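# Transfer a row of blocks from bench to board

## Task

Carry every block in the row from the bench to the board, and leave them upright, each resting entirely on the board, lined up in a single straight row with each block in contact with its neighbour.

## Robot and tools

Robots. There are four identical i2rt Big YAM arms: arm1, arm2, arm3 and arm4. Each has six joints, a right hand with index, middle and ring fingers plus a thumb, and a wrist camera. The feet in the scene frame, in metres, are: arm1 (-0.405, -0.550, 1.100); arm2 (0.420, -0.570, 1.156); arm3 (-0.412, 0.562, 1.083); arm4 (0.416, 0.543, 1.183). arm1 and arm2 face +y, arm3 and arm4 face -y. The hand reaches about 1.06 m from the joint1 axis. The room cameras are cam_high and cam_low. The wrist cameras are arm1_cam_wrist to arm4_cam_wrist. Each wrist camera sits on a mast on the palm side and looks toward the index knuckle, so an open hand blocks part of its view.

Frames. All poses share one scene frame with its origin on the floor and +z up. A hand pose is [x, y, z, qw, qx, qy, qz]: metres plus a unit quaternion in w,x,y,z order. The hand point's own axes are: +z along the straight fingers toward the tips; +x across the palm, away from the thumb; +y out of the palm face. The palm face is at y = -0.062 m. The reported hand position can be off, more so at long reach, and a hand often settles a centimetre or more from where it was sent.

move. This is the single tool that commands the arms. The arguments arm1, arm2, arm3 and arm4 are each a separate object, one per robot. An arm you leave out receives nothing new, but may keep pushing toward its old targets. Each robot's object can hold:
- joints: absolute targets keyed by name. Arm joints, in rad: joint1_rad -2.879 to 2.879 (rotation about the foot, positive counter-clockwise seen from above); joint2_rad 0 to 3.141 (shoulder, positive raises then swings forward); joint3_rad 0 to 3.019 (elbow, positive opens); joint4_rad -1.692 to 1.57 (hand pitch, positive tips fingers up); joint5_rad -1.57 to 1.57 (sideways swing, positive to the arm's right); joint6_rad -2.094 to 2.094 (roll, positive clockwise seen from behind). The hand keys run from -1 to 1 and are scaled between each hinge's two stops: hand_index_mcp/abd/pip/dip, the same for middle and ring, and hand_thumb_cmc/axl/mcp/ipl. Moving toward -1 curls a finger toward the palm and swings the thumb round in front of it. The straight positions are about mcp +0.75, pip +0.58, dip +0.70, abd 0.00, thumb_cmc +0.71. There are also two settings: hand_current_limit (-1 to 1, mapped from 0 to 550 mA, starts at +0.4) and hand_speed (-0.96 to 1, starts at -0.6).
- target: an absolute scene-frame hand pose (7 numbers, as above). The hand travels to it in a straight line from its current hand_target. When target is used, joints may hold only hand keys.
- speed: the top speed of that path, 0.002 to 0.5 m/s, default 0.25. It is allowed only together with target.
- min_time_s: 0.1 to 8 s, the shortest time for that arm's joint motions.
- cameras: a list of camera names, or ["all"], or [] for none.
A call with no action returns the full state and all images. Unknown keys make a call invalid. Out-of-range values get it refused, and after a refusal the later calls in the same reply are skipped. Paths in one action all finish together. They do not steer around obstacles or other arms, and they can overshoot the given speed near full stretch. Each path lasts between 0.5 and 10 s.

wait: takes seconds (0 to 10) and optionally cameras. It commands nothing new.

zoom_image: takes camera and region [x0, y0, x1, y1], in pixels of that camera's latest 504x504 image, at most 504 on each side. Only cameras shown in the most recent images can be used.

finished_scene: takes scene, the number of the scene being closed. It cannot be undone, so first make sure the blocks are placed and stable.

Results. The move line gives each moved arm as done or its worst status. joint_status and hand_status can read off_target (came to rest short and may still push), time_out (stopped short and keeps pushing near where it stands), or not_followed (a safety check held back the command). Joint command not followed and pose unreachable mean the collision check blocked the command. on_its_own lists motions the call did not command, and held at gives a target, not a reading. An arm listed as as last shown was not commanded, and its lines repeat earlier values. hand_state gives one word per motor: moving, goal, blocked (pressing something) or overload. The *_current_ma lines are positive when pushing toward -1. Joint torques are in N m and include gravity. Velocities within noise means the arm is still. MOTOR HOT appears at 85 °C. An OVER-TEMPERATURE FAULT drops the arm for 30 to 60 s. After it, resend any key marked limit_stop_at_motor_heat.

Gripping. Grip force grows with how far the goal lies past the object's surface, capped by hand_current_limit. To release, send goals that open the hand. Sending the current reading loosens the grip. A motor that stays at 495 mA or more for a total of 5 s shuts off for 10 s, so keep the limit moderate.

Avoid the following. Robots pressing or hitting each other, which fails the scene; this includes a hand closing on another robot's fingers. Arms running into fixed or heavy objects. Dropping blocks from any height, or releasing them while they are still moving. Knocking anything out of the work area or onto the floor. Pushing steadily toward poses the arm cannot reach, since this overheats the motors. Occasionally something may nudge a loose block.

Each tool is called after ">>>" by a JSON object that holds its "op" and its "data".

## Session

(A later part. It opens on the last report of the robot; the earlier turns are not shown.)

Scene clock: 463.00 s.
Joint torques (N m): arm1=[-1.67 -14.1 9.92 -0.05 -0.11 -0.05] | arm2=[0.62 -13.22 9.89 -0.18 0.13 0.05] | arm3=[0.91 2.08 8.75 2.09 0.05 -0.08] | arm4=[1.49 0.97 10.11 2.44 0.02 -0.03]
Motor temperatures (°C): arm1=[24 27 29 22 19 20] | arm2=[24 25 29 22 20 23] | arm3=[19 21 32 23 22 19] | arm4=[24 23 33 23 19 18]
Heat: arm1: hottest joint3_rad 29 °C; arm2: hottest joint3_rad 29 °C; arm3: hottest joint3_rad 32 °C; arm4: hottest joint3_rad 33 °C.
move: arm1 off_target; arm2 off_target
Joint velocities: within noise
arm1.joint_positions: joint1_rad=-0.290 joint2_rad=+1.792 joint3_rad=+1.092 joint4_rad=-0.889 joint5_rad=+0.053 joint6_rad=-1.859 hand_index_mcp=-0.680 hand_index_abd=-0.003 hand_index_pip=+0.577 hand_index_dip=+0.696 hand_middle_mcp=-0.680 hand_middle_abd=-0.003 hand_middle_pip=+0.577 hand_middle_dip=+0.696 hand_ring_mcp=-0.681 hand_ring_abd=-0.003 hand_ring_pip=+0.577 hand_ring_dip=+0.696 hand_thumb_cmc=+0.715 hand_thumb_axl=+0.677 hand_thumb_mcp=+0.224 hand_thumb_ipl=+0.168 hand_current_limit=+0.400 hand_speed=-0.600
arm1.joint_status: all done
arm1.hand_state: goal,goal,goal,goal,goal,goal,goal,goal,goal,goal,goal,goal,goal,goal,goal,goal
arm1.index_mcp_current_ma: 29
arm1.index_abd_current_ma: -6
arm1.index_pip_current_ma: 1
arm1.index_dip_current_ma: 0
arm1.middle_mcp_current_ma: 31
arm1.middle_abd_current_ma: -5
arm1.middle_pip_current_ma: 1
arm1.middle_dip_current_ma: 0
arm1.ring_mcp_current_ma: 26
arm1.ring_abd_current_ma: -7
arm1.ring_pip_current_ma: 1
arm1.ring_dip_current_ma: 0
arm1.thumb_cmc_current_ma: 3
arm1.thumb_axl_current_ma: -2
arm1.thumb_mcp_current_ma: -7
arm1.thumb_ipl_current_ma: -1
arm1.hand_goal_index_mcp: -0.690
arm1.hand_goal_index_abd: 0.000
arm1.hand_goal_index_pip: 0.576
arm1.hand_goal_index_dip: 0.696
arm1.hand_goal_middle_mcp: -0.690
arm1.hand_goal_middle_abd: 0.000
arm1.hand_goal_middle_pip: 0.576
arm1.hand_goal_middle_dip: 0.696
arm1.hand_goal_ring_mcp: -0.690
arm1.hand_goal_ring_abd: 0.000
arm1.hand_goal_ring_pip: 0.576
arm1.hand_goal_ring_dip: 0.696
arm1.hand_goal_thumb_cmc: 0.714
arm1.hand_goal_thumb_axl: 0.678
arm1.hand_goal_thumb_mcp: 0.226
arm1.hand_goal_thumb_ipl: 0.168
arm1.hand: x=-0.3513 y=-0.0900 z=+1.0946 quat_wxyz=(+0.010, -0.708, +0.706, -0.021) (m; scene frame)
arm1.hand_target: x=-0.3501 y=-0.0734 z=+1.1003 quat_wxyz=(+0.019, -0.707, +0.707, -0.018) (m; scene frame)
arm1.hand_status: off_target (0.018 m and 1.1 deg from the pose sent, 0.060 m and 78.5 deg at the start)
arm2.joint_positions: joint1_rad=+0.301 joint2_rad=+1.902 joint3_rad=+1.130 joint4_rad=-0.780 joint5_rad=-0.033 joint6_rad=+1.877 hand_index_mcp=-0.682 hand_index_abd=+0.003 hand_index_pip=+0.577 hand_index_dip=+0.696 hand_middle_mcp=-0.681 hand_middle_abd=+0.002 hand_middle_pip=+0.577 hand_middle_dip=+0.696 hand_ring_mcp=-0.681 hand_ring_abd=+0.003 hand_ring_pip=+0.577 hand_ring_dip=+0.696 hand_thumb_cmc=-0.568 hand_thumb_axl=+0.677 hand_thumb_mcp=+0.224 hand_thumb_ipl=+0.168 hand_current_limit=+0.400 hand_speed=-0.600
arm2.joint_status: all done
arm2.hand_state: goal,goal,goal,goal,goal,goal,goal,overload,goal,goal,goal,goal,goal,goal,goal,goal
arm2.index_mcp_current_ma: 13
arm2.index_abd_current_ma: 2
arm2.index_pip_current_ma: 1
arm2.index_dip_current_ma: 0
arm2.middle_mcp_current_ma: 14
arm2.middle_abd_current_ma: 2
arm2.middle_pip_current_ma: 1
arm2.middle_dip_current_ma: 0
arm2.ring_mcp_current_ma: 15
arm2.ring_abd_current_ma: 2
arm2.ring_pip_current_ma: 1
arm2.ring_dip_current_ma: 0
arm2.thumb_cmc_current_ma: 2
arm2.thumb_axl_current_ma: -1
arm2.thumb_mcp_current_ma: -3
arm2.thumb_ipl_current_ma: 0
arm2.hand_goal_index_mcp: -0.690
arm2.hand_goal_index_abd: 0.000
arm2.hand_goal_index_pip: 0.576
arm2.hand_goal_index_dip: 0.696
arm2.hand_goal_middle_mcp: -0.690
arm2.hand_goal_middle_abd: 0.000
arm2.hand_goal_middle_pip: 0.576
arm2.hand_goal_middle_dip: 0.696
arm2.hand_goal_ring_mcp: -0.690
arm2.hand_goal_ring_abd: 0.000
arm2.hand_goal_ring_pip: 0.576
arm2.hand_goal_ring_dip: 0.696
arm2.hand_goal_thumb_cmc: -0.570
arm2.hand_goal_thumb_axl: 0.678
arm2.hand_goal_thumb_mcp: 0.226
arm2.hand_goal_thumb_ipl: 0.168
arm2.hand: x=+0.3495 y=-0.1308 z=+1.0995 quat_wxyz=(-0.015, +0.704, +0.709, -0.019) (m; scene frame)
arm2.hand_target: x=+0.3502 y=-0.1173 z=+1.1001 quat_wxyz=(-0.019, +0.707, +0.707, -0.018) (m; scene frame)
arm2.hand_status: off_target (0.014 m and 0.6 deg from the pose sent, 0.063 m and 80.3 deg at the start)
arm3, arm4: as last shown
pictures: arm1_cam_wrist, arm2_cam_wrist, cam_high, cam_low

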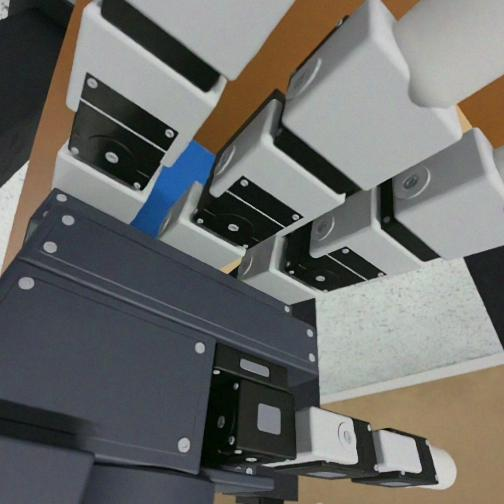

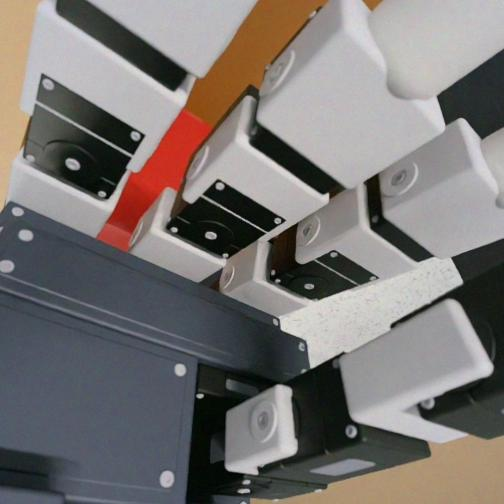

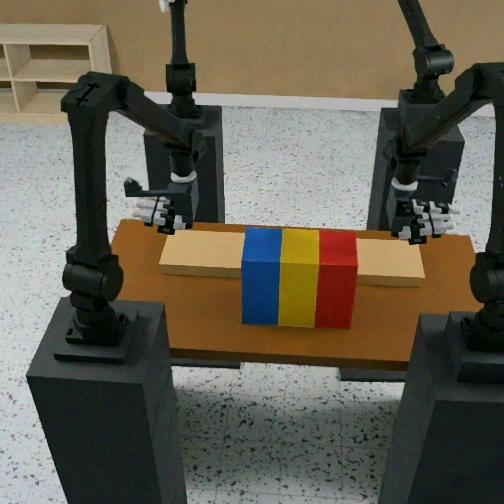

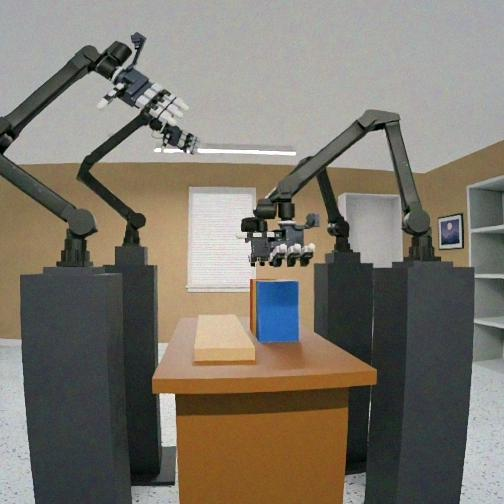

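>>> {"op": "move", "data": {"arm1": {"target": [-0.34, -0.06, 0.89, -0.0185, 0.7069, -0.7069, 0.0185]}, "arm2": {"target": [0.34, -0.107, 0.89, -0.0185, 0.7069, 0.7069, -0.0185]}, "cameras": ["cam_high", "cam_low", "arm2_cam_wrist", "arm1_cam_wrist"]}}

>>> {"op": "zoom_image", "data": {"camera": "cam_low", "region": [200, 200, 340, 380]}}

>>> {"op": "zoom_image", "data": {"camera": "cam_high", "region": [100, 180, 480, 360]}}

Scene clock: 481.77 s.
Joint torques (N m): arm1=[-2.73 -18.49 5.79 0.69 -0.13 -0.19] | arm2=[1.14 -16.56 5.78 0.62 0.18 0.13] | arm3=[0.85 2.14 8.76 2.11 0.04 -0.05] | arm4=[1.14 0.91 9.99 2.48 0 0.04]
Motor temperatures (°C): arm1=[24 27 30 22 19 20] | arm2=[24 26 30 22 20 23] | arm3=[19 21 33 23 22 19] | arm4=[24 23 33 23 19 18]
Heat: arm1: hottest joint3_rad 30 °C; arm2: hottest joint3_rad 30 °C; arm3: hottest joint3_rad 33 °C; arm4: hottest joint3_rad 33 °C.
move: arm1 off_target; arm2 off_target
Joint velocities: within noise
arm1.joint_positions: joint1_rad=-0.290 joint2_rad=+2.273 joint3_rad=+1.135 joint4_rad=-0.469 joint5_rad=+0.054 joint6_rad=-1.858 hand_index_mcp=-0.680 hand_index_abd=-0.003 hand_index_pip=+0.577 hand_index_dip=+0.696 hand_middle_mcp=-0.680 hand_middle_abd=-0.003 hand_middle_pip=+0.577 hand_middle_dip=+0.696 hand_ring_mcp=-0.681 hand_ring_abd=-0.003 hand_ring_pip=+0.577 hand_ring_dip=+0.696 hand_thumb_cmc=+0.715 hand_thumb_axl=+0.677 hand_thumb_mcp=+0.223 hand_thumb_ipl=+0.168 hand_current_limit=+0.400 hand_speed=-0.600
arm1.joint_status: not commanded
arm1.hand_state: goal,goal,goal,goal,goal,goal,goal,goal,goal,goal,goal,goal,goal,goal,goal,goal
arm1.index_mcp_current_ma: 29
arm1.index_abd_current_ma: -6
arm1.index_pip_current_ma: 1
arm1.index_dip_current_ma: 0
arm1.middle_mcp_current_ma: 31
arm1.middle_abd_current_ma: -5
arm1.middle_pip_current_ma: 1
arm1.middle_dip_current_ma: 0
arm1.ring_mcp_current_ma: 26
arm1.ring_abd_current_ma: -6
arm1.ring_pip_current_ma: 1
arm1.ring_dip_current_ma: 0
arm1.thumb_cmc_current_ma: 3
arm1.thumb_axl_current_ma: -2
arm1.thumb_mcp_current_ma: -8
arm1.thumb_ipl_current_ma: -1
arm1.hand_goal_index_mcp: -0.690
arm1.hand_goal_index_abd: 0.000
arm1.hand_goal_index_pip: 0.576
arm1.hand_goal_index_dip: 0.696
arm1.hand_goal_middle_mcp: -0.690
arm1.hand_goal_middle_abd: 0.000
arm1.hand_goal_middle_pip: 0.576
arm1.hand_goal_middle_dip: 0.696
arm1.hand_goal_ring_mcp: -0.690
arm1.hand_goal_ring_abd: 0.000
arm1.hand_goal_ring_pip: 0.576
arm1.hand_goal_ring_dip: 0.696
arm1.hand_goal_thumb_cmc: 0.714
arm1.hand_goal_thumb_axl: 0.678
arm1.hand_goal_thumb_mcp: 0.226
arm1.hand_goal_thumb_ipl: 0.168
arm1.hand: x=-0.3484 y=-0.0766 z=+0.8849 quat_wxyz=(+0.002, -0.708, +0.706, -0.026) (m; scene frame)
arm1.hand_target: x=-0.3400 y=-0.0603 z=+0.8904 quat_wxyz=(+0.019, -0.707, +0.707, -0.019) (m; scene frame)
arm1.hand_status: off_target (0.019 m and 2.1 deg from the pose sent, 0.207 m and 1.1 deg at the start)
arm2.joint_positions: joint1_rad=+0.301 joint2_rad=+2.391 joint3_rad=+1.244 joint4_rad=-0.423 joint5_rad=-0.034 joint6_rad=+1.877 hand_index_mcp=-0.682 hand_index_abd=+0.002 hand_index_pip=+0.577 hand_index_dip=+0.696 hand_middle_mcp=-0.681 hand_middle_abd=+0.002 hand_middle_pip=+0.577 hand_middle_dip=+0.696 hand_ring_mcp=-0.681 hand_ring_abd=+0.002 hand_ring_pip=+0.577 hand_ring_dip=+0.696 hand_thumb_cmc=-0.569 hand_thumb_axl=+0.677 hand_thumb_mcp=+0.223 hand_thumb_ipl=+0.168 hand_current_limit=+0.400 hand_speed=-0.600
arm2.joint_status: not commanded
arm2.hand_state: goal,goal,goal,goal,goal,goal,goal,overload,goal,goal,goal,goal,goal,goal,goal,goal
arm2.index_mcp_current_ma: 13
arm2.index_abd_current_ma: 2
arm2.index_pip_current_ma: 1
arm2.index_dip_current_ma: 0
arm2.middle_mcp_current_ma: 14
arm2.middle_abd_current_ma: 2
arm2.middle_pip_current_ma: 1
arm2.middle_dip_current_ma: 0
arm2.ring_mcp_current_ma: 15
arm2.ring_abd_current_ma: 2
arm2.ring_pip_current_ma: 1
arm2.ring_dip_current_ma: 0
arm2.thumb_cmc_current_ma: 1
arm2.thumb_axl_current_ma: -1
arm2.thumb_mcp_current_ma: -4
arm2.thumb_ipl_current_ma: 0
arm2.hand_goal_index_mcp: -0.690
arm2.hand_goal_index_abd: 0.000
arm2.hand_goal_index_pip: 0.576
arm2.hand_goal_index_dip: 0.696
arm2.hand_goal_middle_mcp: -0.690
arm2.hand_goal_middle_abd: 0.000
arm2.hand_goal_middle_pip: 0.576
arm2.hand_goal_middle_dip: 0.696
arm2.hand_goal_ring_mcp: -0.690
arm2.hand_goal_ring_abd: 0.000
arm2.hand_goal_ring_pip: 0.576
arm2.hand_goal_ring_dip: 0.696
arm2.hand_goal_thumb_cmc: -0.570
arm2.hand_goal_thumb_axl: 0.678
arm2.hand_goal_thumb_mcp: 0.226
arm2.hand_goal_thumb_ipl: 0.168
arm2.hand: x=+0.3427 y=-0.1199 z=+0.8910 quat_wxyz=(-0.007, +0.705, +0.709, -0.024) (m; scene frame)
arm2.hand_target: x=+0.3401 y=-0.1071 z=+0.8903 quat_wxyz=(-0.019, +0.707, +0.707, -0.018) (m; scene frame)
arm2.hand_status: off_target (0.013 m and 1.5 deg from the pose sent, 0.211 m and 0.6 deg at the start)
arm3, arm4: as last shown
pictures: arm1_cam_wrist, arm2_cam_wrist, cam_high, cam_low

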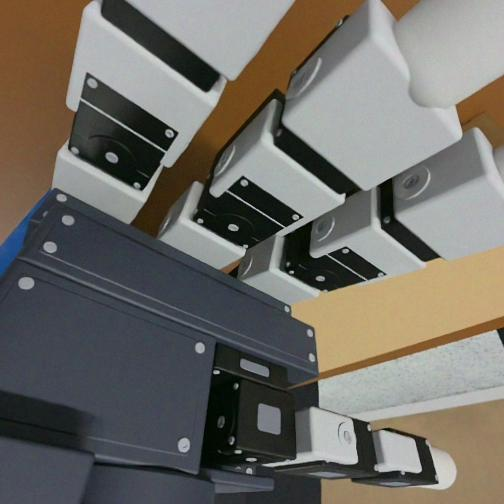

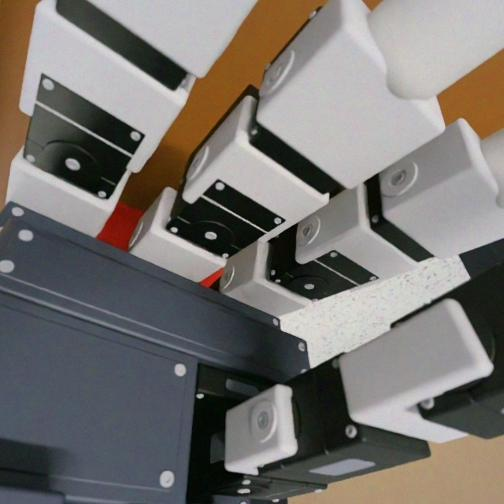

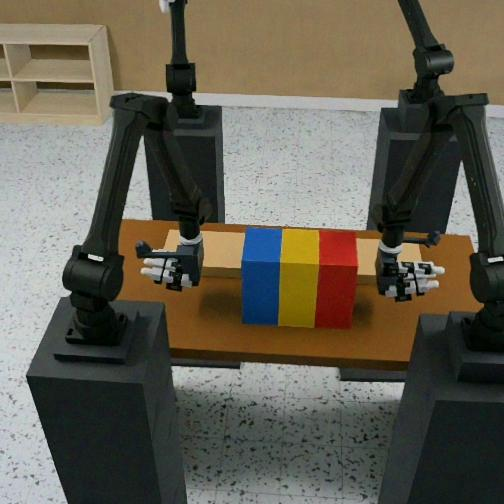

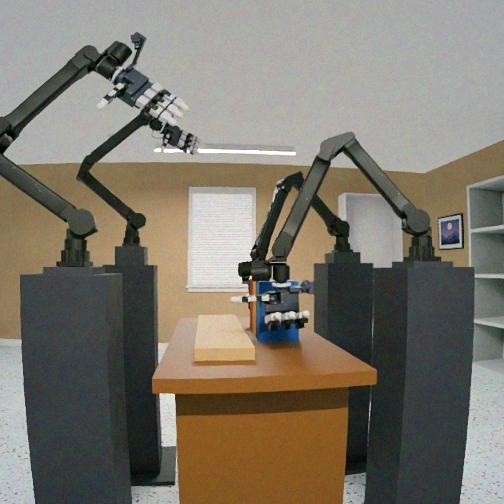

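Scaled by 2.800 from the camera's 504x504 image, which has a finer 720x720 frame.

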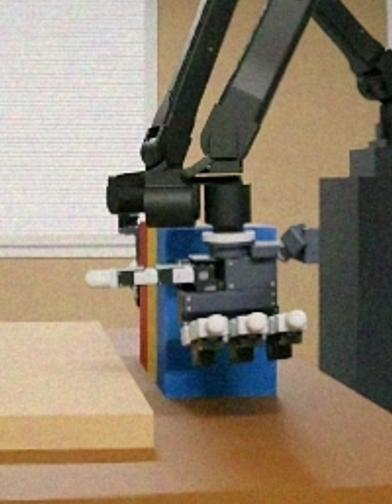

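Scaled by 1.326 from the camera's 504x504 image, which has a finer 720x720 frame.

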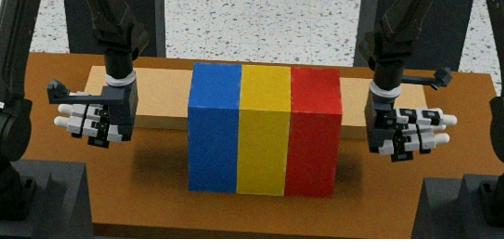

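>>> {"op": "move", "data": {"arm1": {"target": [-0.272, -0.063, 0.855, -0.0185, 0.7069, -0.7069, 0.0185], "speed": 0.15}, "arm2": {"target": [0.306, -0.109, 0.85, -0.0185, 0.7069, 0.7069, -0.0185], "speed": 0.15}, "cameras": ["cam_high", "cam_low"]}}

>>> {"op": "zoom_image", "data": {"camera": "cam_high", "region": [160, 200, 440, 360]}}

>>> {"op": "zoom_image", "data": {"camera": "cam_low", "region": [200, 240, 340, 380]}}

Scene clock: 531.73 s.
Joint torques (N m): arm1=[-1.79 -18.32 5.93 0.58 -0.19 -0.25] | arm2=[1.44 -16.38 5.7 0.66 0.24 0.24] | arm3=[0.62 2.32 8.83 2.09 0.04 -0.08] | arm4=[1.61 0.85 10.14 2.4 0.04 0.02]
Motor temperatures (°C): arm1=[24 28 30 22 19 20] | arm2=[24 26 30 22 20 23] | arm3=[19 21 33 23 22 19] | arm4=[24 23 34 23 19 18]
Heat: arm1: hottest joint3_rad 30 °C; arm2: hottest joint3_rad 30 °C; arm3: hottest joint3_rad 33 °C; arm4: hottest joint3_rad 34 °C.
move: arm1 off_target; arm2 off_target
Joint velocities: within noise
arm1.joint_positions: joint1_rad=-0.430 joint2_rad=+2.365 joint3_rad=+1.227 joint4_rad=-0.447 joint5_rad=+0.055 joint6_rad=-1.982 hand_index_mcp=-0.680 hand_index_abd=-0.003 hand_index_pip=+0.577 hand_index_dip=+0.696 hand_middle_mcp=-0.680 hand_middle_abd=-0.002 hand_middle_pip=+0.577 hand_middle_dip=+0.696 hand_ring_mcp=-0.681 hand_ring_abd=-0.003 hand_ring_pip=+0.577 hand_ring_dip=+0.696 hand_thumb_cmc=+0.715 hand_thumb_axl=+0.677 hand_thumb_mcp=+0.223 hand_thumb_ipl=+0.168 hand_current_limit=+0.400 hand_speed=-0.600
arm1.joint_status: not commanded
arm1.hand_state: goal,goal,goal,goal,goal,goal,goal,goal,goal,goal,goal,goal,goal,goal,goal,goal
arm1.index_mcp_current_ma: 29
arm1.index_abd_current_ma: -6
arm1.index_pip_current_ma: 1
arm1.index_dip_current_ma: 0
arm1.middle_mcp_current_ma: 31
arm1.middle_abd_current_ma: -5
arm1.middle_pip_current_ma: 1
arm1.middle_dip_current_ma: 0
arm1.ring_mcp_current_ma: 26
arm1.ring_abd_current_ma: -6
arm1.ring_pip_current_ma: 1
arm1.ring_dip_current_ma: 0
arm1.thumb_cmc_current_ma: 2
arm1.thumb_axl_current_ma: -2
arm1.thumb_mcp_current_ma: -8
arm1.thumb_ipl_current_ma: -1
arm1.hand_goal_index_mcp: -0.690
arm1.hand_goal_index_abd: 0.000
arm1.hand_goal_index_pip: 0.576
arm1.hand_goal_index_dip: 0.696
arm1.hand_goal_middle_mcp: -0.690
arm1.hand_goal_middle_abd: 0.000
arm1.hand_goal_middle_pip: 0.576
arm1.hand_goal_middle_dip: 0.696
arm1.hand_goal_ring_mcp: -0.690
arm1.hand_goal_ring_abd: 0.000
arm1.hand_goal_ring_pip: 0.576
arm1.hand_goal_ring_dip: 0.696
arm1.hand_goal_thumb_cmc: 0.714
arm1.hand_goal_thumb_axl: 0.678
arm1.hand_goal_thumb_mcp: 0.226
arm1.hand_goal_thumb_ipl: 0.168
arm1.hand: x=-0.2759 y=-0.0743 z=+0.8566 quat_wxyz=(+0.009, -0.702, +0.712, -0.022) (m; scene frame)
arm1.hand_target: x=-0.2719 y=-0.0631 z=+0.8553 quat_wxyz=(+0.019, -0.707, +0.707, -0.018) (m; scene frame)
arm1.hand_status: off_target (0.012 m and 1.4 deg from the pose sent, 0.083 m and 2.1 deg at the start)
arm2.joint_positions: joint1_rad=+0.356 joint2_rad=+2.487 joint3_rad=+1.319 joint4_rad=-0.392 joint5_rad=-0.034 joint6_rad=+1.926 hand_index_mcp=-0.682 hand_index_abd=+0.002 hand_index_pip=+0.577 hand_index_dip=+0.696 hand_middle_mcp=-0.681 hand_middle_abd=+0.002 hand_middle_pip=+0.577 hand_middle_dip=+0.696 hand_ring_mcp=-0.681 hand_ring_abd=+0.002 hand_ring_pip=+0.577 hand_ring_dip=+0.696 hand_thumb_cmc=-0.569 hand_thumb_axl=+0.677 hand_thumb_mcp=+0.223 hand_thumb_ipl=+0.168 hand_current_limit=+0.400 hand_speed=-0.600
arm2.joint_status: not commanded
arm2.hand_state: goal,goal,goal,goal,goal,goal,goal,overload,goal,goal,goal,goal,goal,goal,goal,goal
arm2.index_mcp_current_ma: 13
arm2.index_abd_current_ma: 2
arm2.index_pip_current_ma: 1
arm2.index_dip_current_ma: 0
arm2.middle_mcp_current_ma: 14
arm2.middle_abd_current_ma: 2
arm2.middle_pip_current_ma: 1
arm2.middle_dip_current_ma: 0
arm2.ring_mcp_current_ma: 15
arm2.ring_abd_current_ma: 2
arm2.ring_pip_current_ma: 1
arm2.ring_dip_current_ma: 0
arm2.thumb_cmc_current_ma: 1
arm2.thumb_axl_current_ma: -1
arm2.thumb_mcp_current_ma: -4
arm2.thumb_ipl_current_ma: 0
arm2.hand_goal_index_mcp: -0.690
arm2.hand_goal_index_abd: 0.000
arm2.hand_goal_index_pip: 0.576
arm2.hand_goal_index_dip: 0.696
arm2.hand_goal_middle_mcp: -0.690
arm2.hand_goal_middle_abd: 0.000
arm2.hand_goal_middle_pip: 0.576
arm2.hand_goal_middle_dip: 0.696
arm2.hand_goal_ring_mcp: -0.690
arm2.hand_goal_ring_abd: 0.000
arm2.hand_goal_ring_pip: 0.576
arm2.hand_goal_ring_dip: 0.696
arm2.hand_goal_thumb_cmc: -0.570
arm2.hand_goal_thumb_axl: 0.678
arm2.hand_goal_thumb_mcp: 0.226
arm2.hand_goal_thumb_ipl: 0.168
arm2.hand: x=+0.3115 y=-0.1163 z=+0.8558 quat_wxyz=(-0.011, +0.702, +0.711, -0.022) (m; scene frame)
arm2.hand_target: x=+0.3061 y=-0.1092 z=+0.8503 quat_wxyz=(-0.019, +0.707, +0.707, -0.019) (m; scene frame)
arm2.hand_status: off_target (0.011 m and 1.2 deg from the pose sent, 0.056 m and 1.5 deg at the start)
arm3, arm4: as last shown
pictures: cam_high, cam_low

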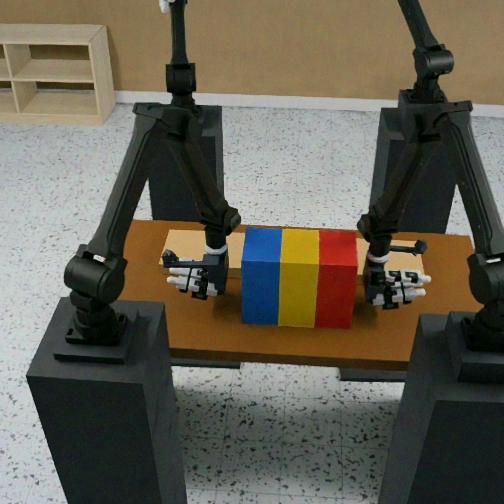

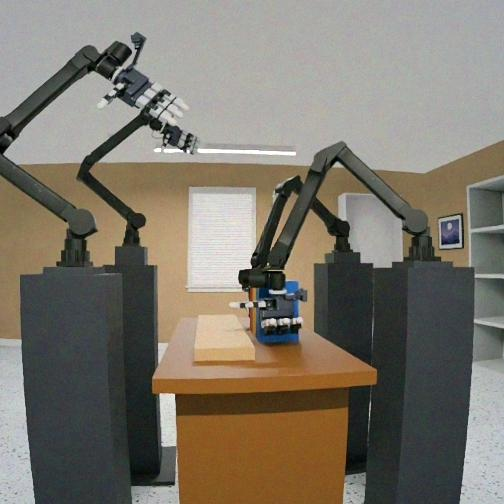

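Scaled by 1.800 from the camera's 504x504 image, which has a finer 720x720 frame.

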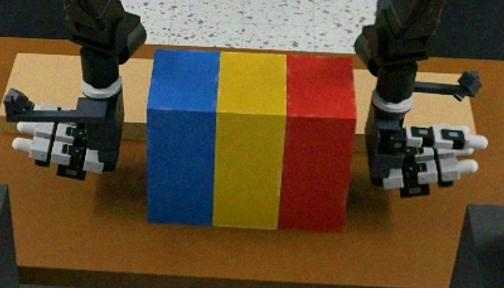

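Scaled by 3.600 from the camera's 504x504 image, which has a finer 720x720 frame.

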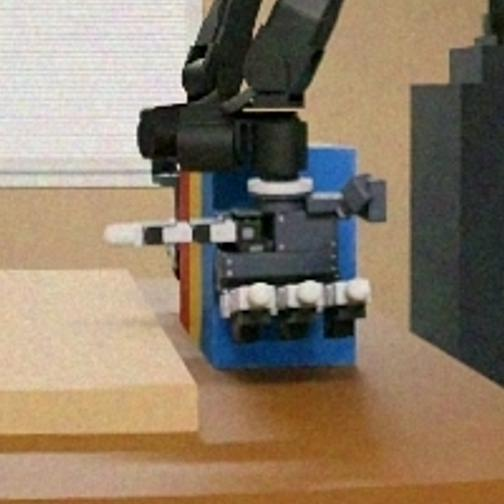

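>>> {"op": "move", "data": {"arm1": {"target": [-0.232, -0.063, 0.852, -0.0185, 0.7069, -0.7069, 0.0185], "speed": 0.04}, "arm2": {"target": [0.281, -0.111, 0.847, -0.0185, 0.7069, 0.7069, -0.0185], "speed": 0.04}, "cameras": ["cam_high", "cam_low"]}}

>>> {"op": "zoom_image", "data": {"camera": "cam_high", "region": [160, 200, 440, 360]}}

Scene clock: 541.30 s.
Joint torques (N m): arm1=[-3.08 -18.14 6.42 -0.02 -0.22 -0.24] | arm2=[2.61 -15.85 6.12 0.2 0.3 0.26] | arm3=[0.97 1.96 8.76 2.07 0.05 -0.09] | arm4=[1.38 1.03 10.07 2.37 0 -0.01]
Motor temperatures (°C): arm1=[24 28 30 22 19 20] | arm2=[24 27 30 22 20 23] | arm3=[19 21 33 23 22 19] | arm4=[24 23 34 23 19 18]
Heat: arm1: hottest joint3_rad 30 °C; arm2: hottest joint3_rad 30 °C; arm3: hottest joint3_rad 33 °C; arm4: hottest joint3_rad 34 °C.
move: arm1 off_target; arm2 off_target
Joint velocities: within noise
arm1.joint_positions: joint1_rad=-0.483 joint2_rad=+2.383 joint3_rad=+1.286 joint4_rad=-0.461 joint5_rad=+0.055 joint6_rad=-2.052 hand_index_mcp=-0.680 hand_index_abd=-0.003 hand_index_pip=+0.577 hand_index_dip=+0.696 hand_middle_mcp=-0.680 hand_middle_abd=-0.002 hand_middle_pip=+0.577 hand_middle_dip=+0.696 hand_ring_mcp=-0.681 hand_ring_abd=-0.003 hand_ring_pip=+0.577 hand_ring_dip=+0.696 hand_thumb_cmc=+0.715 hand_thumb_axl=+0.677 hand_thumb_mcp=+0.223 hand_thumb_ipl=+0.168 hand_current_limit=+0.400 hand_speed=-0.600
arm1.joint_status: not commanded
arm1.hand_state: goal,goal,goal,goal,goal,goal,goal,goal,goal,goal,goal,goal,goal,goal,goal,goal
arm1.index_mcp_current_ma: 29
arm1.index_abd_current_ma: -6
arm1.index_pip_current_ma: 1
arm1.index_dip_current_ma: 0
arm1.middle_mcp_current_ma: 31
arm1.middle_abd_current_ma: -5
arm1.middle_pip_current_ma: 1
arm1.middle_dip_current_ma: 0
arm1.ring_mcp_current_ma: 26
arm1.ring_abd_current_ma: -6
arm1.ring_pip_current_ma: 1
arm1.ring_dip_current_ma: 0
arm1.thumb_cmc_current_ma: 2
arm1.thumb_axl_current_ma: -2
arm1.thumb_mcp_current_ma: -8
arm1.thumb_ipl_current_ma: -1
arm1.hand_goal_index_mcp: -0.690
arm1.hand_goal_index_abd: 0.000
arm1.hand_goal_index_pip: 0.576
arm1.hand_goal_index_dip: 0.696
arm1.hand_goal_middle_mcp: -0.690
arm1.hand_goal_middle_abd: 0.000
arm1.hand_goal_middle_pip: 0.576
arm1.hand_goal_middle_dip: 0.696
arm1.hand_goal_ring_mcp: -0.690
arm1.hand_goal_ring_abd: 0.000
arm1.hand_goal_ring_pip: 0.576
arm1.hand_goal_ring_dip: 0.696
arm1.hand_goal_thumb_cmc: 0.714
arm1.hand_goal_thumb_axl: 0.678
arm1.hand_goal_thumb_mcp: 0.226
arm1.hand_goal_thumb_ipl: 0.168
arm1.hand: x=-0.2412 y=-0.0661 z=+0.8574 quat_wxyz=(+0.019, -0.708, +0.706, -0.018) (m; scene frame)
arm1.hand_target: x=-0.2322 y=-0.0633 z=+0.8521 quat_wxyz=(+0.019, -0.707, +0.707, -0.018) (m; scene frame)
arm1.hand_status: off_target (0.011 m and 0.1 deg from the pose sent, 0.046 m and 1.4 deg at the start)
arm2.joint_positions: joint1_rad=+0.389 joint2_rad=+2.492 joint3_rad=+1.346 joint4_rad=-0.392 joint5_rad=-0.034 joint6_rad=+1.971 hand_index_mcp=-0.682 hand_index_abd=+0.002 hand_index_pip=+0.577 hand_index_dip=+0.696 hand_middle_mcp=-0.681 hand_middle_abd=+0.002 hand_middle_pip=+0.577 hand_middle_dip=+0.696 hand_ring_mcp=-0.681 hand_ring_abd=+0.002 hand_ring_pip=+0.577 hand_ring_dip=+0.696 hand_thumb_cmc=-0.569 hand_thumb_axl=+0.677 hand_thumb_mcp=+0.223 hand_thumb_ipl=+0.168 hand_current_limit=+0.400 hand_speed=-0.600
arm2.joint_status: not commanded
arm2.hand_state: goal,goal,goal,goal,goal,goal,goal,overload,goal,goal,goal,goal,goal,goal,goal,goal
arm2.index_mcp_current_ma: 13
arm2.index_abd_current_ma: 2
arm2.index_pip_current_ma: 1
arm2.index_dip_current_ma: 0
arm2.middle_mcp_current_ma: 14
arm2.middle_abd_current_ma: 2
arm2.middle_pip_current_ma: 1
arm2.middle_dip_current_ma: 0
arm2.ring_mcp_current_ma: 15
arm2.ring_abd_current_ma: 2
arm2.ring_pip_current_ma: 1
arm2.ring_dip_current_ma: 0
arm2.thumb_cmc_current_ma: 1
arm2.thumb_axl_current_ma: -1
arm2.thumb_mcp_current_ma: -4
arm2.thumb_ipl_current_ma: 0
arm2.hand_goal_index_mcp: -0.690
arm2.hand_goal_index_abd: 0.000
arm2.hand_goal_index_pip: 0.576
arm2.hand_goal_index_dip: 0.696
arm2.hand_goal_middle_mcp: -0.690
arm2.hand_goal_middle_abd: 0.000
arm2.hand_goal_middle_pip: 0.576
arm2.hand_goal_middle_dip: 0.696
arm2.hand_goal_ring_mcp: -0.690
arm2.hand_goal_ring_abd: 0.000
arm2.hand_goal_ring_pip: 0.576
arm2.hand_goal_ring_dip: 0.696
arm2.hand_goal_thumb_cmc: -0.570
arm2.hand_goal_thumb_axl: 0.678
arm2.hand_goal_thumb_mcp: 0.226
arm2.hand_goal_thumb_ipl: 0.168
arm2.hand: x=+0.2899 y=-0.1110 z=+0.8564 quat_wxyz=(-0.021, +0.707, +0.707, -0.018) (m; scene frame)
arm2.hand_target: x=+0.2811 y=-0.1112 z=+0.8472 quat_wxyz=(-0.019, +0.707, +0.707, -0.019) (m; scene frame)
arm2.hand_status: off_target (0.013 m and 0.2 deg from the pose sent, 0.032 m and 1.2 deg at the start)
arm3, arm4: as last shown
pictures: cam_high, cam_low

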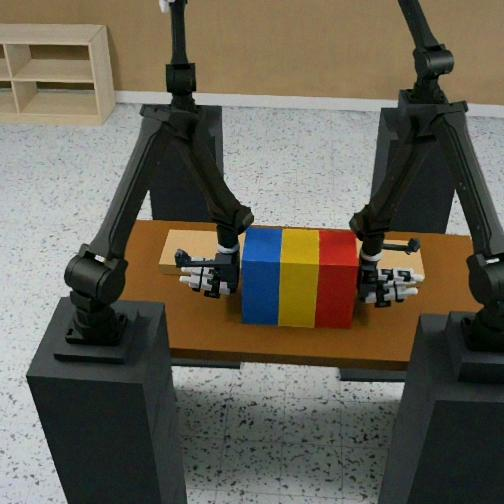

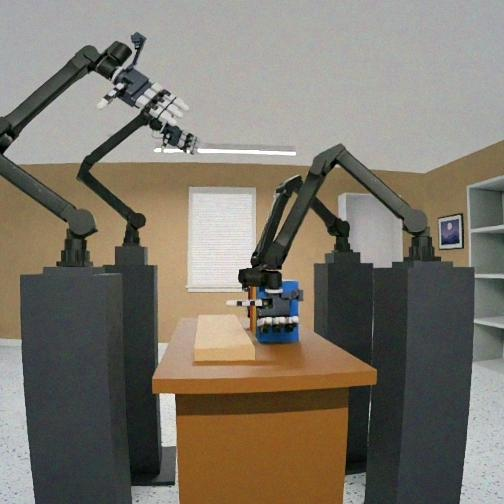

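Scaled by 1.800 from the camera's 504x504 image, which has a finer 720x720 frame.

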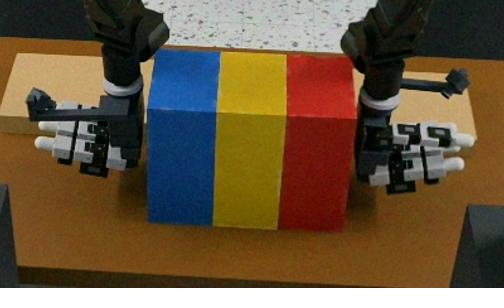

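>>> {"op": "move", "data": {"arm1": {"target": [-0.212, -0.063, 0.852, -0.0185, 0.7069, -0.7069, 0.0185], "speed": 0.04}, "arm2": {"target": [0.261, -0.111, 0.847, -0.0185, 0.7069, 0.7069, -0.0185], "speed": 0.04}, "cameras": ["cam_high", "cam_low"]}}

>>> {"op": "zoom_image", "data": {"camera": "cam_high", "region": [160, 200, 440, 360]}}

Scene clock: 562.73 s.
Joint torques (N m): arm1=[-4.89 -17.9 6.76 -0.02 -0.1 -0.24] | arm2=[4.42 -15.85 6.64 -0.13 0.32 0.26] | arm3=[0.67 2.55 8.75 2.07 0.05 -0.07] | arm4=[1.61 0.62 10.07 2.47 -0.02 -0.01]
Motor temperatures (°C): arm1=[23 29 30 22 19 20] | arm2=[24 27 29 22 20 23] | arm3=[19 21 33 23 22 19] | arm4=[24 23 34 23 19 18]
Heat: arm1: hottest joint3_rad 30 °C; arm2: hottest joint3_rad 29 °C; arm3: hottest joint3_rad 33 °C; arm4: hottest joint3_rad 34 °C.
move: arm1 off_target; arm2 off_target
Joint velocities: within noise
arm1.joint_positions: joint1_rad=-0.493 joint2_rad=+2.386 joint3_rad=+1.310 joint4_rad=-0.479 joint5_rad=+0.057 joint6_rad=-2.069 hand_index_mcp=-0.680 hand_index_abd=-0.003 hand_index_pip=+0.577 hand_index_dip=+0.696 hand_middle_mcp=-0.680 hand_middle_abd=-0.002 hand_middle_pip=+0.577 hand_middle_dip=+0.696 hand_ring_mcp=-0.681 hand_ring_abd=-0.003 hand_ring_pip=+0.577 hand_ring_dip=+0.696 hand_thumb_cmc=+0.715 hand_thumb_axl=+0.677 hand_thumb_mcp=+0.223 hand_thumb_ipl=+0.168 hand_current_limit=+0.400 hand_speed=-0.600
arm1.joint_status: not commanded
arm1.hand_state: goal,goal,goal,goal,goal,goal,goal,goal,goal,goal,goal,goal,goal,goal,goal,goal
arm1.index_mcp_current_ma: 29
arm1.index_abd_current_ma: -6
arm1.index_pip_current_ma: 1
arm1.index_dip_current_ma: 0
arm1.middle_mcp_current_ma: 31
arm1.middle_abd_current_ma: -5
arm1.middle_pip_current_ma: 1
arm1.middle_dip_current_ma: 0
arm1.ring_mcp_current_ma: 26
arm1.ring_abd_current_ma: -6
arm1.ring_pip_current_ma: 1
arm1.ring_dip_current_ma: 0
arm1.thumb_cmc_current_ma: 2
arm1.thumb_axl_current_ma: -2
arm1.thumb_mcp_current_ma: -8
arm1.thumb_ipl_current_ma: -1
arm1.hand_goal_index_mcp: -0.690
arm1.hand_goal_index_abd: 0.000
arm1.hand_goal_index_pip: 0.576
arm1.hand_goal_index_dip: 0.696
arm1.hand_goal_middle_mcp: -0.690
arm1.hand_goal_middle_abd: 0.000
arm1.hand_goal_middle_pip: 0.576
arm1.hand_goal_middle_dip: 0.696
arm1.hand_goal_ring_mcp: -0.690
arm1.hand_goal_ring_abd: 0.000
arm1.hand_goal_ring_pip: 0.576
arm1.hand_goal_ring_dip: 0.696
arm1.hand_goal_thumb_cmc: 0.714
arm1.hand_goal_thumb_axl: 0.678
arm1.hand_goal_thumb_mcp: 0.226
arm1.hand_goal_thumb_ipl: 0.168
arm1.hand: x=-0.2328 y=-0.0616 z=+0.8597 quat_wxyz=(+0.021, -0.710, +0.704, -0.019) (m; scene frame)
arm1.hand_target: x=-0.2126 y=-0.0635 z=+0.8523 quat_wxyz=(+0.019, -0.701, +0.712, -0.021) (m; scene frame)
arm1.hand_status: off_target (0.022 m and 0.6 deg from the pose sent, 0.030 m and 0.1 deg at the start; a joint's target at an end of its range on 23 of 30 steps)
arm2.joint_positions: joint1_rad=+0.397 joint2_rad=+2.498 joint3_rad=+1.368 joint4_rad=-0.401 joint5_rad=-0.034 joint6_rad=+2.004 hand_index_mcp=-0.682 hand_index_abd=+0.002 hand_index_pip=+0.577 hand_index_dip=+0.696 hand_middle_mcp=-0.681 hand_middle_abd=+0.002 hand_middle_pip=+0.577 hand_middle_dip=+0.696 hand_ring_mcp=-0.681 hand_ring_abd=+0.002 hand_ring_pip=+0.577 hand_ring_dip=+0.696 hand_thumb_cmc=-0.569 hand_thumb_axl=+0.677 hand_thumb_mcp=+0.223 hand_thumb_ipl=+0.168 hand_current_limit=+0.400 hand_speed=-0.600
arm2.joint_status: not commanded
arm2.hand_state: goal,goal,goal,goal,goal,goal,goal,overload,goal,goal,goal,goal,goal,goal,goal,goal
arm2.index_mcp_current_ma: 13
arm2.index_abd_current_ma: 2
arm2.index_pip_current_ma: 1
arm2.index_dip_current_ma: 0
arm2.middle_mcp_current_ma: 14
arm2.middle_abd_current_ma: 2
arm2.middle_pip_current_ma: 1
arm2.middle_dip_current_ma: 0
arm2.ring_mcp_current_ma: 15
arm2.ring_abd_current_ma: 2
arm2.ring_pip_current_ma: 1
arm2.ring_dip_current_ma: 0
arm2.thumb_cmc_current_ma: 1
arm2.thumb_axl_current_ma: -1
arm2.thumb_mcp_current_ma: -4
arm2.thumb_ipl_current_ma: 0
arm2.hand_goal_index_mcp: -0.690
arm2.hand_goal_index_abd: 0.000
arm2.hand_goal_index_pip: 0.576
arm2.hand_goal_index_dip: 0.696
arm2.hand_goal_middle_mcp: -0.690
arm2.hand_goal_middle_abd: 0.000
arm2.hand_goal_middle_pip: 0.576
arm2.hand_goal_middle_dip: 0.696
arm2.hand_goal_ring_mcp: -0.690
arm2.hand_goal_ring_abd: 0.000
arm2.hand_goal_ring_pip: 0.576
arm2.hand_goal_ring_dip: 0.696
arm2.hand_goal_thumb_cmc: -0.570
arm2.hand_goal_thumb_axl: 0.678
arm2.hand_goal_thumb_mcp: 0.226
arm2.hand_goal_thumb_ipl: 0.168
arm2.hand: x=+0.2823 y=-0.1074 z=+0.8566 quat_wxyz=(-0.023, +0.715, +0.698, -0.017) (m; scene frame)
arm2.hand_target: x=+0.2617 y=-0.1116 z=+0.8474 quat_wxyz=(-0.019, +0.707, +0.707, -0.018) (m; scene frame)
arm2.hand_status: off_target (0.024 m and 1.5 deg from the pose sent, 0.030 m and 0.2 deg at the start)
arm3.joint_positions: joint1_rad=+0.149 joint2_rad=+0.602 joint3_rad=+1.427 joint4_rad=-1.371 joint5_rad=+0.000 joint6_rad=+1.111 hand_index_mcp=+0.754 hand_index_abd=+0.000 hand_index_pip=+0.577 hand_index_dip=+0.696 hand_middle_mcp=+0.755 hand_middle_abd=+0.000 hand_middle_pip=+0.577 hand_middle_dip=+0.696 hand_ring_mcp=+0.755 hand_ring_abd=+0.000 hand_ring_pip=+0.577 hand_ring_dip=+0.696 hand_thumb_cmc=+0.715 hand_thumb_axl=+0.677 hand_thumb_mcp=+0.226 hand_thumb_ipl=+0.168 hand_current_limit=+0.400 hand_speed=-0.600
arm3.joint_status: not commanded
arm3.hand_state: goal,goal,goal,goal,goal,goal,goal,goal,goal,goal,goal,goal,goal,goal,goal,goal
arm3.index_mcp_current_ma: 1
arm3.index_abd_current_ma: 0
arm3.index_pip_current_ma: 1
arm3.index_dip_current_ma: 0
arm3.middle_mcp_current_ma: 1
arm3.middle_abd_current_ma: 0
arm3.middle_pip_current_ma: 1
arm3.middle_dip_current_ma: 0
arm3.ring_mcp_current_ma: 1
arm3.ring_abd_current_ma: 0
arm3.ring_pip_current_ma: 1
arm3.ring_dip_current_ma: 0
arm3.thumb_cmc_current_ma: 1
arm3.thumb_axl_current_ma: -1
arm3.thumb_mcp_current_ma: 0
arm3.thumb_ipl_current_ma: -1
arm3.hand_goal_index_mcp: 0.754
arm3.hand_goal_index_abd: 0.000
arm3.hand_goal_index_pip: 0.576
arm3.hand_goal_index_dip: 0.696
arm3.hand_goal_middle_mcp: 0.754
arm3.hand_goal_middle_abd: 0.000
arm3.hand_goal_middle_pip: 0.576
arm3.hand_goal_middle_dip: 0.696
arm3.hand_goal_ring_mcp: 0.754
arm3.hand_goal_ring_abd: 0.000
arm3.hand_goal_ring_pip: 0.576
arm3.hand_goal_ring_dip: 0.696
arm3.hand_goal_thumb_cmc: 0.714
arm3.hand_goal_thumb_axl: 0.678
arm3.hand_goal_thumb_mcp: 0.226
arm3.hand_goal_thumb_ipl: 0.168
arm3.hand: x=-0.4605 y=+0.3240 z=+1.6521 quat_wxyz=(+0.393, +0.776, -0.394, +0.297) (m; scene frame)
arm3.hand_target: x=-0.4610 y=+0.3271 z=+1.6612 quat_wxyz=(+0.400, +0.771, -0.391, +0.302) (m; scene frame)
arm3.hand_status: not commanded
arm4.joint_positions: joint1_rad=+0.371 joint2_rad=+0.649 joint3_rad=+1.454 joint4_rad=-1.164 joint5_rad=+0.044 joint6_rad=+1.127 hand_index_mcp=+0.755 hand_index_abd=+0.001 hand_index_pip=+0.577 hand_index_dip=+0.696 hand_middle_mcp=+0.755 hand_middle_abd=+0.001 hand_middle_pip=+0.577 hand_middle_dip=+0.696 hand_ring_mcp=+0.755 hand_ring_abd=+0.001 hand_ring_pip=+0.577 hand_ring_dip=+0.696 hand_thumb_cmc=+0.715 hand_thumb_axl=+0.677 hand_thumb_mcp=+0.226 hand_thumb_ipl=+0.168 hand_current_limit=+0.400 hand_speed=-0.600
arm4.joint_status: not commanded
arm4.hand_state: goal,goal,goal,goal,goal,goal,goal,goal,goal,goal,goal,goal,goal,goal,goal,goal
arm4.index_mcp_current_ma: 1
arm4.index_abd_current_ma: 0
arm4.index_pip_current_ma: 0
arm4.index_dip_current_ma: 0
arm4.middle_mcp_current_ma: 1
arm4.middle_abd_current_ma: 0
arm4.middle_pip_current_ma: 0
arm4.middle_dip_current_ma: 0
arm4.ring_mcp_current_ma: 1
arm4.ring_abd_current_ma: 0
arm4.ring_pip_current_ma: 0
arm4.ring_dip_current_ma: 0
arm4.thumb_cmc_current_ma: 1
arm4.thumb_axl_current_ma: -1
arm4.thumb_mcp_current_ma: 0
arm4.thumb_ipl_current_ma: 0
arm4.hand_goal_index_mcp: 0.754
arm4.hand_goal_index_abd: 0.000
arm4.hand_goal_index_pip: 0.576
arm4.hand_goal_index_dip: 0.696
arm4.hand_goal_middle_mcp: 0.754
arm4.hand_goal_middle_abd: 0.000
arm4.hand_goal_middle_pip: 0.576
arm4.hand_goal_middle_dip: 0.696
arm4.hand_goal_ring_mcp: 0.754
arm4.hand_goal_ring_abd: 0.000
arm4.hand_goal_ring_pip: 0.576
arm4.hand_goal_ring_dip: 0.696
arm4.hand_goal_thumb_cmc: 0.714
arm4.hand_goal_thumb_axl: 0.678
arm4.hand_goal_thumb_mcp: 0.226
arm4.hand_goal_thumb_ipl: 0.168
arm4.hand: x=+0.4253 y=+0.2674 z=+1.8009 quat_wxyz=(+0.418, +0.763, -0.301, +0.390) (m; scene frame)
arm4.hand_target: x=+0.4230 y=+0.2720 z=+1.8166 quat_wxyz=(+0.428, +0.753, -0.297, +0.400) (m; scene frame)
arm4.hand_status: not commanded
pictures: cam_high, cam_low

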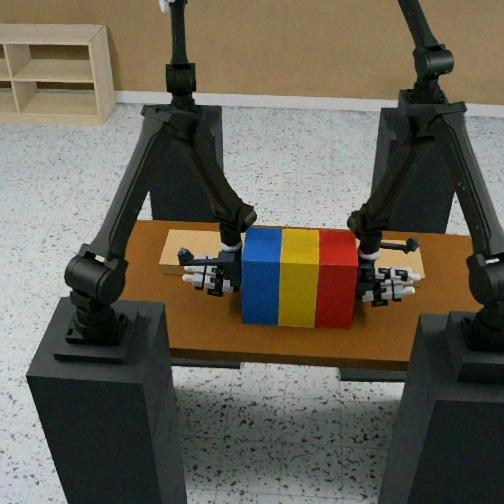

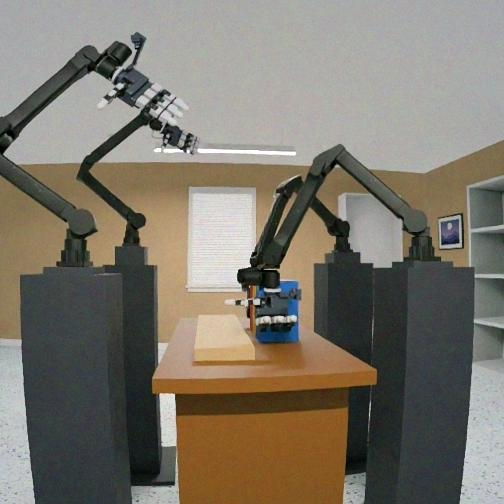

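Scaled by 1.800 from the camera's 504x504 image, which has a finer 720x720 frame.

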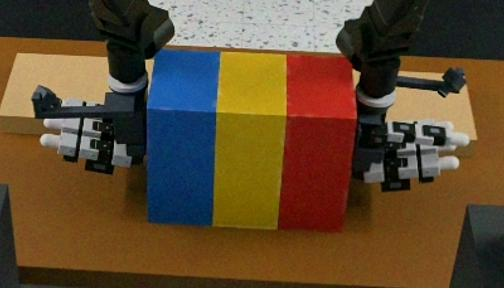

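>>> {"op": "move", "data": {"arm1": {"target": [-0.182, -0.065, 0.850, -0.0185, 0.7069, -0.7069, 0.0185], "speed": 0.06}, "arm2": {"target": [0.230, -0.113, 0.847, -0.0185, 0.7069, 0.7069, -0.0185], "speed": 0.06}, "cameras": ["cam_high", "cam_low"]}}

>>> {"op": "zoom_image", "data": {"camera": "cam_high", "region": [160, 200, 440, 360]}}

Scene clock: 588.47 s.
Joint torques (N m): arm1=[-7.41 -17.2 7.64 0.05 0.18 -0.26] | arm2=[7.59 -15.74 7.82 0.06 0.18 0.32] | arm3=[0.62 2.26 8.68 2.11 0.06 -0.09] | arm4=[1.44 1.2 10.15 2.32 -0.04 0.01]
Motor temperatures (°C): arm1=[23 30 30 21 19 20] | arm2=[24 26 30 22 20 23] | arm3=[18 21 33 23 22 19] | arm4=[24 23 34 23 19 18]
Heat: arm1: hottest joint2_rad 30 °C; arm2: hottest joint3_rad 30 °C; arm3: hottest joint3_rad 33 °C; arm4: hottest joint3_rad 34 °C.
move: arm1 off_target; arm2 off_target
Joint velocities: within noise
arm1.joint_positions: joint1_rad=-0.505 joint2_rad=+2.388 joint3_rad=+1.332 joint4_rad=-0.499 joint5_rad=+0.064 joint6_rad=-2.068 hand_index_mcp=-0.680 hand_index_abd=-0.003 hand_index_pip=+0.577 hand_index_dip=+0.696 hand_middle_mcp=-0.680 hand_middle_abd=-0.002 hand_middle_pip=+0.577 hand_middle_dip=+0.696 hand_ring_mcp=-0.681 hand_ring_abd=-0.003 hand_ring_pip=+0.577 hand_ring_dip=+0.696 hand_thumb_cmc=+0.715 hand_thumb_axl=+0.677 hand_thumb_mcp=+0.223 hand_thumb_ipl=+0.168 hand_current_limit=+0.400 hand_speed=-0.600
arm1.joint_status: not commanded
arm1.hand_state: goal,goal,goal,goal,goal,goal,goal,goal,goal,goal,goal,goal,goal,goal,goal,goal
arm1.index_mcp_current_ma: 29
arm1.index_abd_current_ma: -5
arm1.index_pip_current_ma: 1
arm1.index_dip_current_ma: 0
arm1.middle_mcp_current_ma: 31
arm1.middle_abd_current_ma: -4
arm1.middle_pip_current_ma: 1
arm1.middle_dip_current_ma: 0
arm1.ring_mcp_current_ma: 26
arm1.ring_abd_current_ma: -5
arm1.ring_pip_current_ma: 1
arm1.ring_dip_current_ma: 0
arm1.thumb_cmc_current_ma: 2
arm1.thumb_axl_current_ma: -2
arm1.thumb_mcp_current_ma: -8
arm1.thumb_ipl_current_ma: -1
arm1.hand_goal_index_mcp: -0.690
arm1.hand_goal_index_abd: 0.000
arm1.hand_goal_index_pip: 0.576
arm1.hand_goal_index_dip: 0.696
arm1.hand_goal_middle_mcp: -0.690
arm1.hand_goal_middle_abd: 0.000
arm1.hand_goal_middle_pip: 0.576
arm1.hand_goal_middle_dip: 0.696
arm1.hand_goal_ring_mcp: -0.690
arm1.hand_goal_ring_abd: 0.000
arm1.hand_goal_ring_pip: 0.576
arm1.hand_goal_ring_dip: 0.696
arm1.hand_goal_thumb_cmc: 0.714
arm1.hand_goal_thumb_axl: 0.678
arm1.hand_goal_thumb_mcp: 0.226
arm1.hand_goal_thumb_ipl: 0.168
arm1.hand: x=-0.2221 y=-0.0582 z=+0.8626 quat_wxyz=(+0.022, -0.705, +0.708, -0.023) (m; scene frame)
arm1.hand_target: x=-0.1841 y=-0.0665 z=+0.8510 quat_wxyz=(+0.021, -0.685, +0.728, -0.028) (m; scene frame)
arm1.hand_status: off_target (0.043 m and 0.7 deg from the pose sent, 0.052 m and 0.6 deg at the start; a joint's target at an end of its range on 31 of 31 steps)
arm2.joint_positions: joint1_rad=+0.405 joint2_rad=+2.505 joint3_rad=+1.390 joint4_rad=-0.429 joint5_rad=-0.030 joint6_rad=+2.049 hand_index_mcp=-0.682 hand_index_abd=+0.002 hand_index_pip=+0.577 hand_index_dip=+0.696 hand_middle_mcp=-0.681 hand_middle_abd=+0.002 hand_middle_pip=+0.577 hand_middle_dip=+0.696 hand_ring_mcp=-0.681 hand_ring_abd=+0.002 hand_ring_pip=+0.577 hand_ring_dip=+0.696 hand_thumb_cmc=-0.569 hand_thumb_axl=+0.677 hand_thumb_mcp=+0.223 hand_thumb_ipl=+0.168 hand_current_limit=+0.400 hand_speed=-0.600
arm2.joint_status: not commanded
arm2.hand_state: goal,goal,goal,goal,goal,goal,goal,overload,goal,goal,goal,goal,goal,goal,goal,goal
arm2.index_mcp_current_ma: 13
arm2.index_abd_current_ma: 2
arm2.index_pip_current_ma: 1
arm2.index_dip_current_ma: 0
arm2.middle_mcp_current_ma: 14
arm2.middle_abd_current_ma: 2
arm2.middle_pip_current_ma: 1
arm2.middle_dip_current_ma: 0
arm2.ring_mcp_current_ma: 15
arm2.ring_abd_current_ma: 2
arm2.ring_pip_current_ma: 1
arm2.ring_dip_current_ma: 0
arm2.thumb_cmc_current_ma: 1
arm2.thumb_axl_current_ma: -1
arm2.thumb_mcp_current_ma: -4
arm2.thumb_ipl_current_ma: 0
arm2.hand_goal_index_mcp: -0.690
arm2.hand_goal_index_abd: 0.000
arm2.hand_goal_index_pip: 0.576
arm2.hand_goal_index_dip: 0.696
arm2.hand_goal_middle_mcp: -0.690
arm2.hand_goal_middle_abd: 0.000
arm2.hand_goal_middle_pip: 0.576
arm2.hand_goal_middle_dip: 0.696
arm2.hand_goal_ring_mcp: -0.690
arm2.hand_goal_ring_abd: 0.000
arm2.hand_goal_ring_pip: 0.576
arm2.hand_goal_ring_dip: 0.696
arm2.hand_goal_thumb_cmc: -0.570
arm2.hand_goal_thumb_axl: 0.678
arm2.hand_goal_thumb_mcp: 0.226
arm2.hand_goal_thumb_ipl: 0.168
arm2.hand: x=+0.2771 y=-0.1093 z=+0.8576 quat_wxyz=(-0.016, +0.728, +0.685, -0.018) (m; scene frame)
arm2.hand_target: x=+0.2321 y=-0.1151 z=+0.8483 quat_wxyz=(-0.019, +0.707, +0.707, -0.019) (m; scene frame)
arm2.hand_status: off_target (0.048 m and 3.5 deg from the pose sent, 0.053 m and 1.5 deg at the start)
arm3, arm4: as last shown
pictures: cam_high, cam_low

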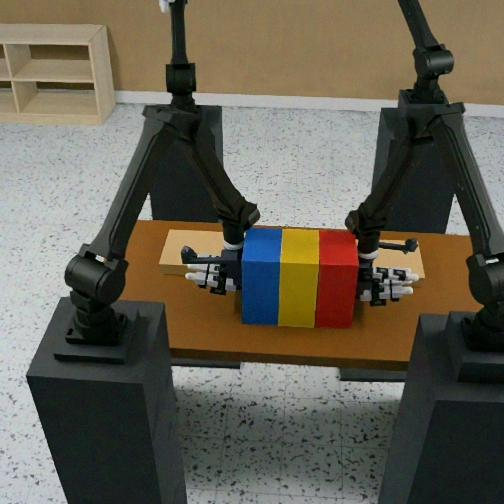

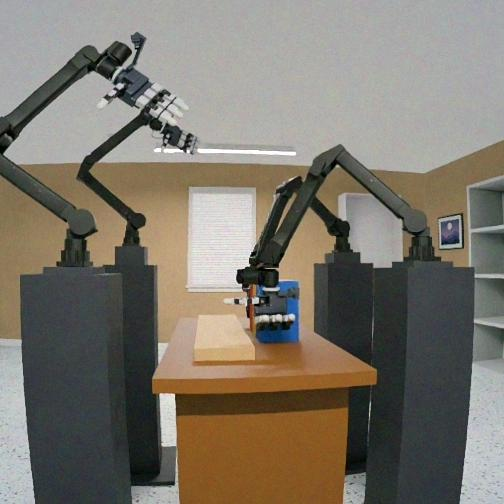

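Scaled by 1.800 from the camera's 504x504 image, which has a finer 720x720 frame.

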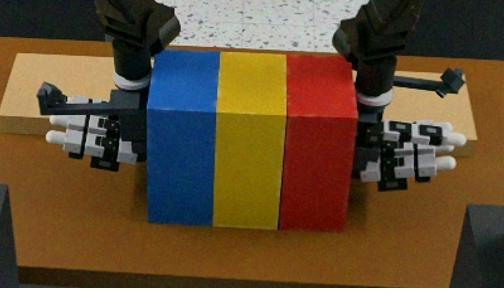

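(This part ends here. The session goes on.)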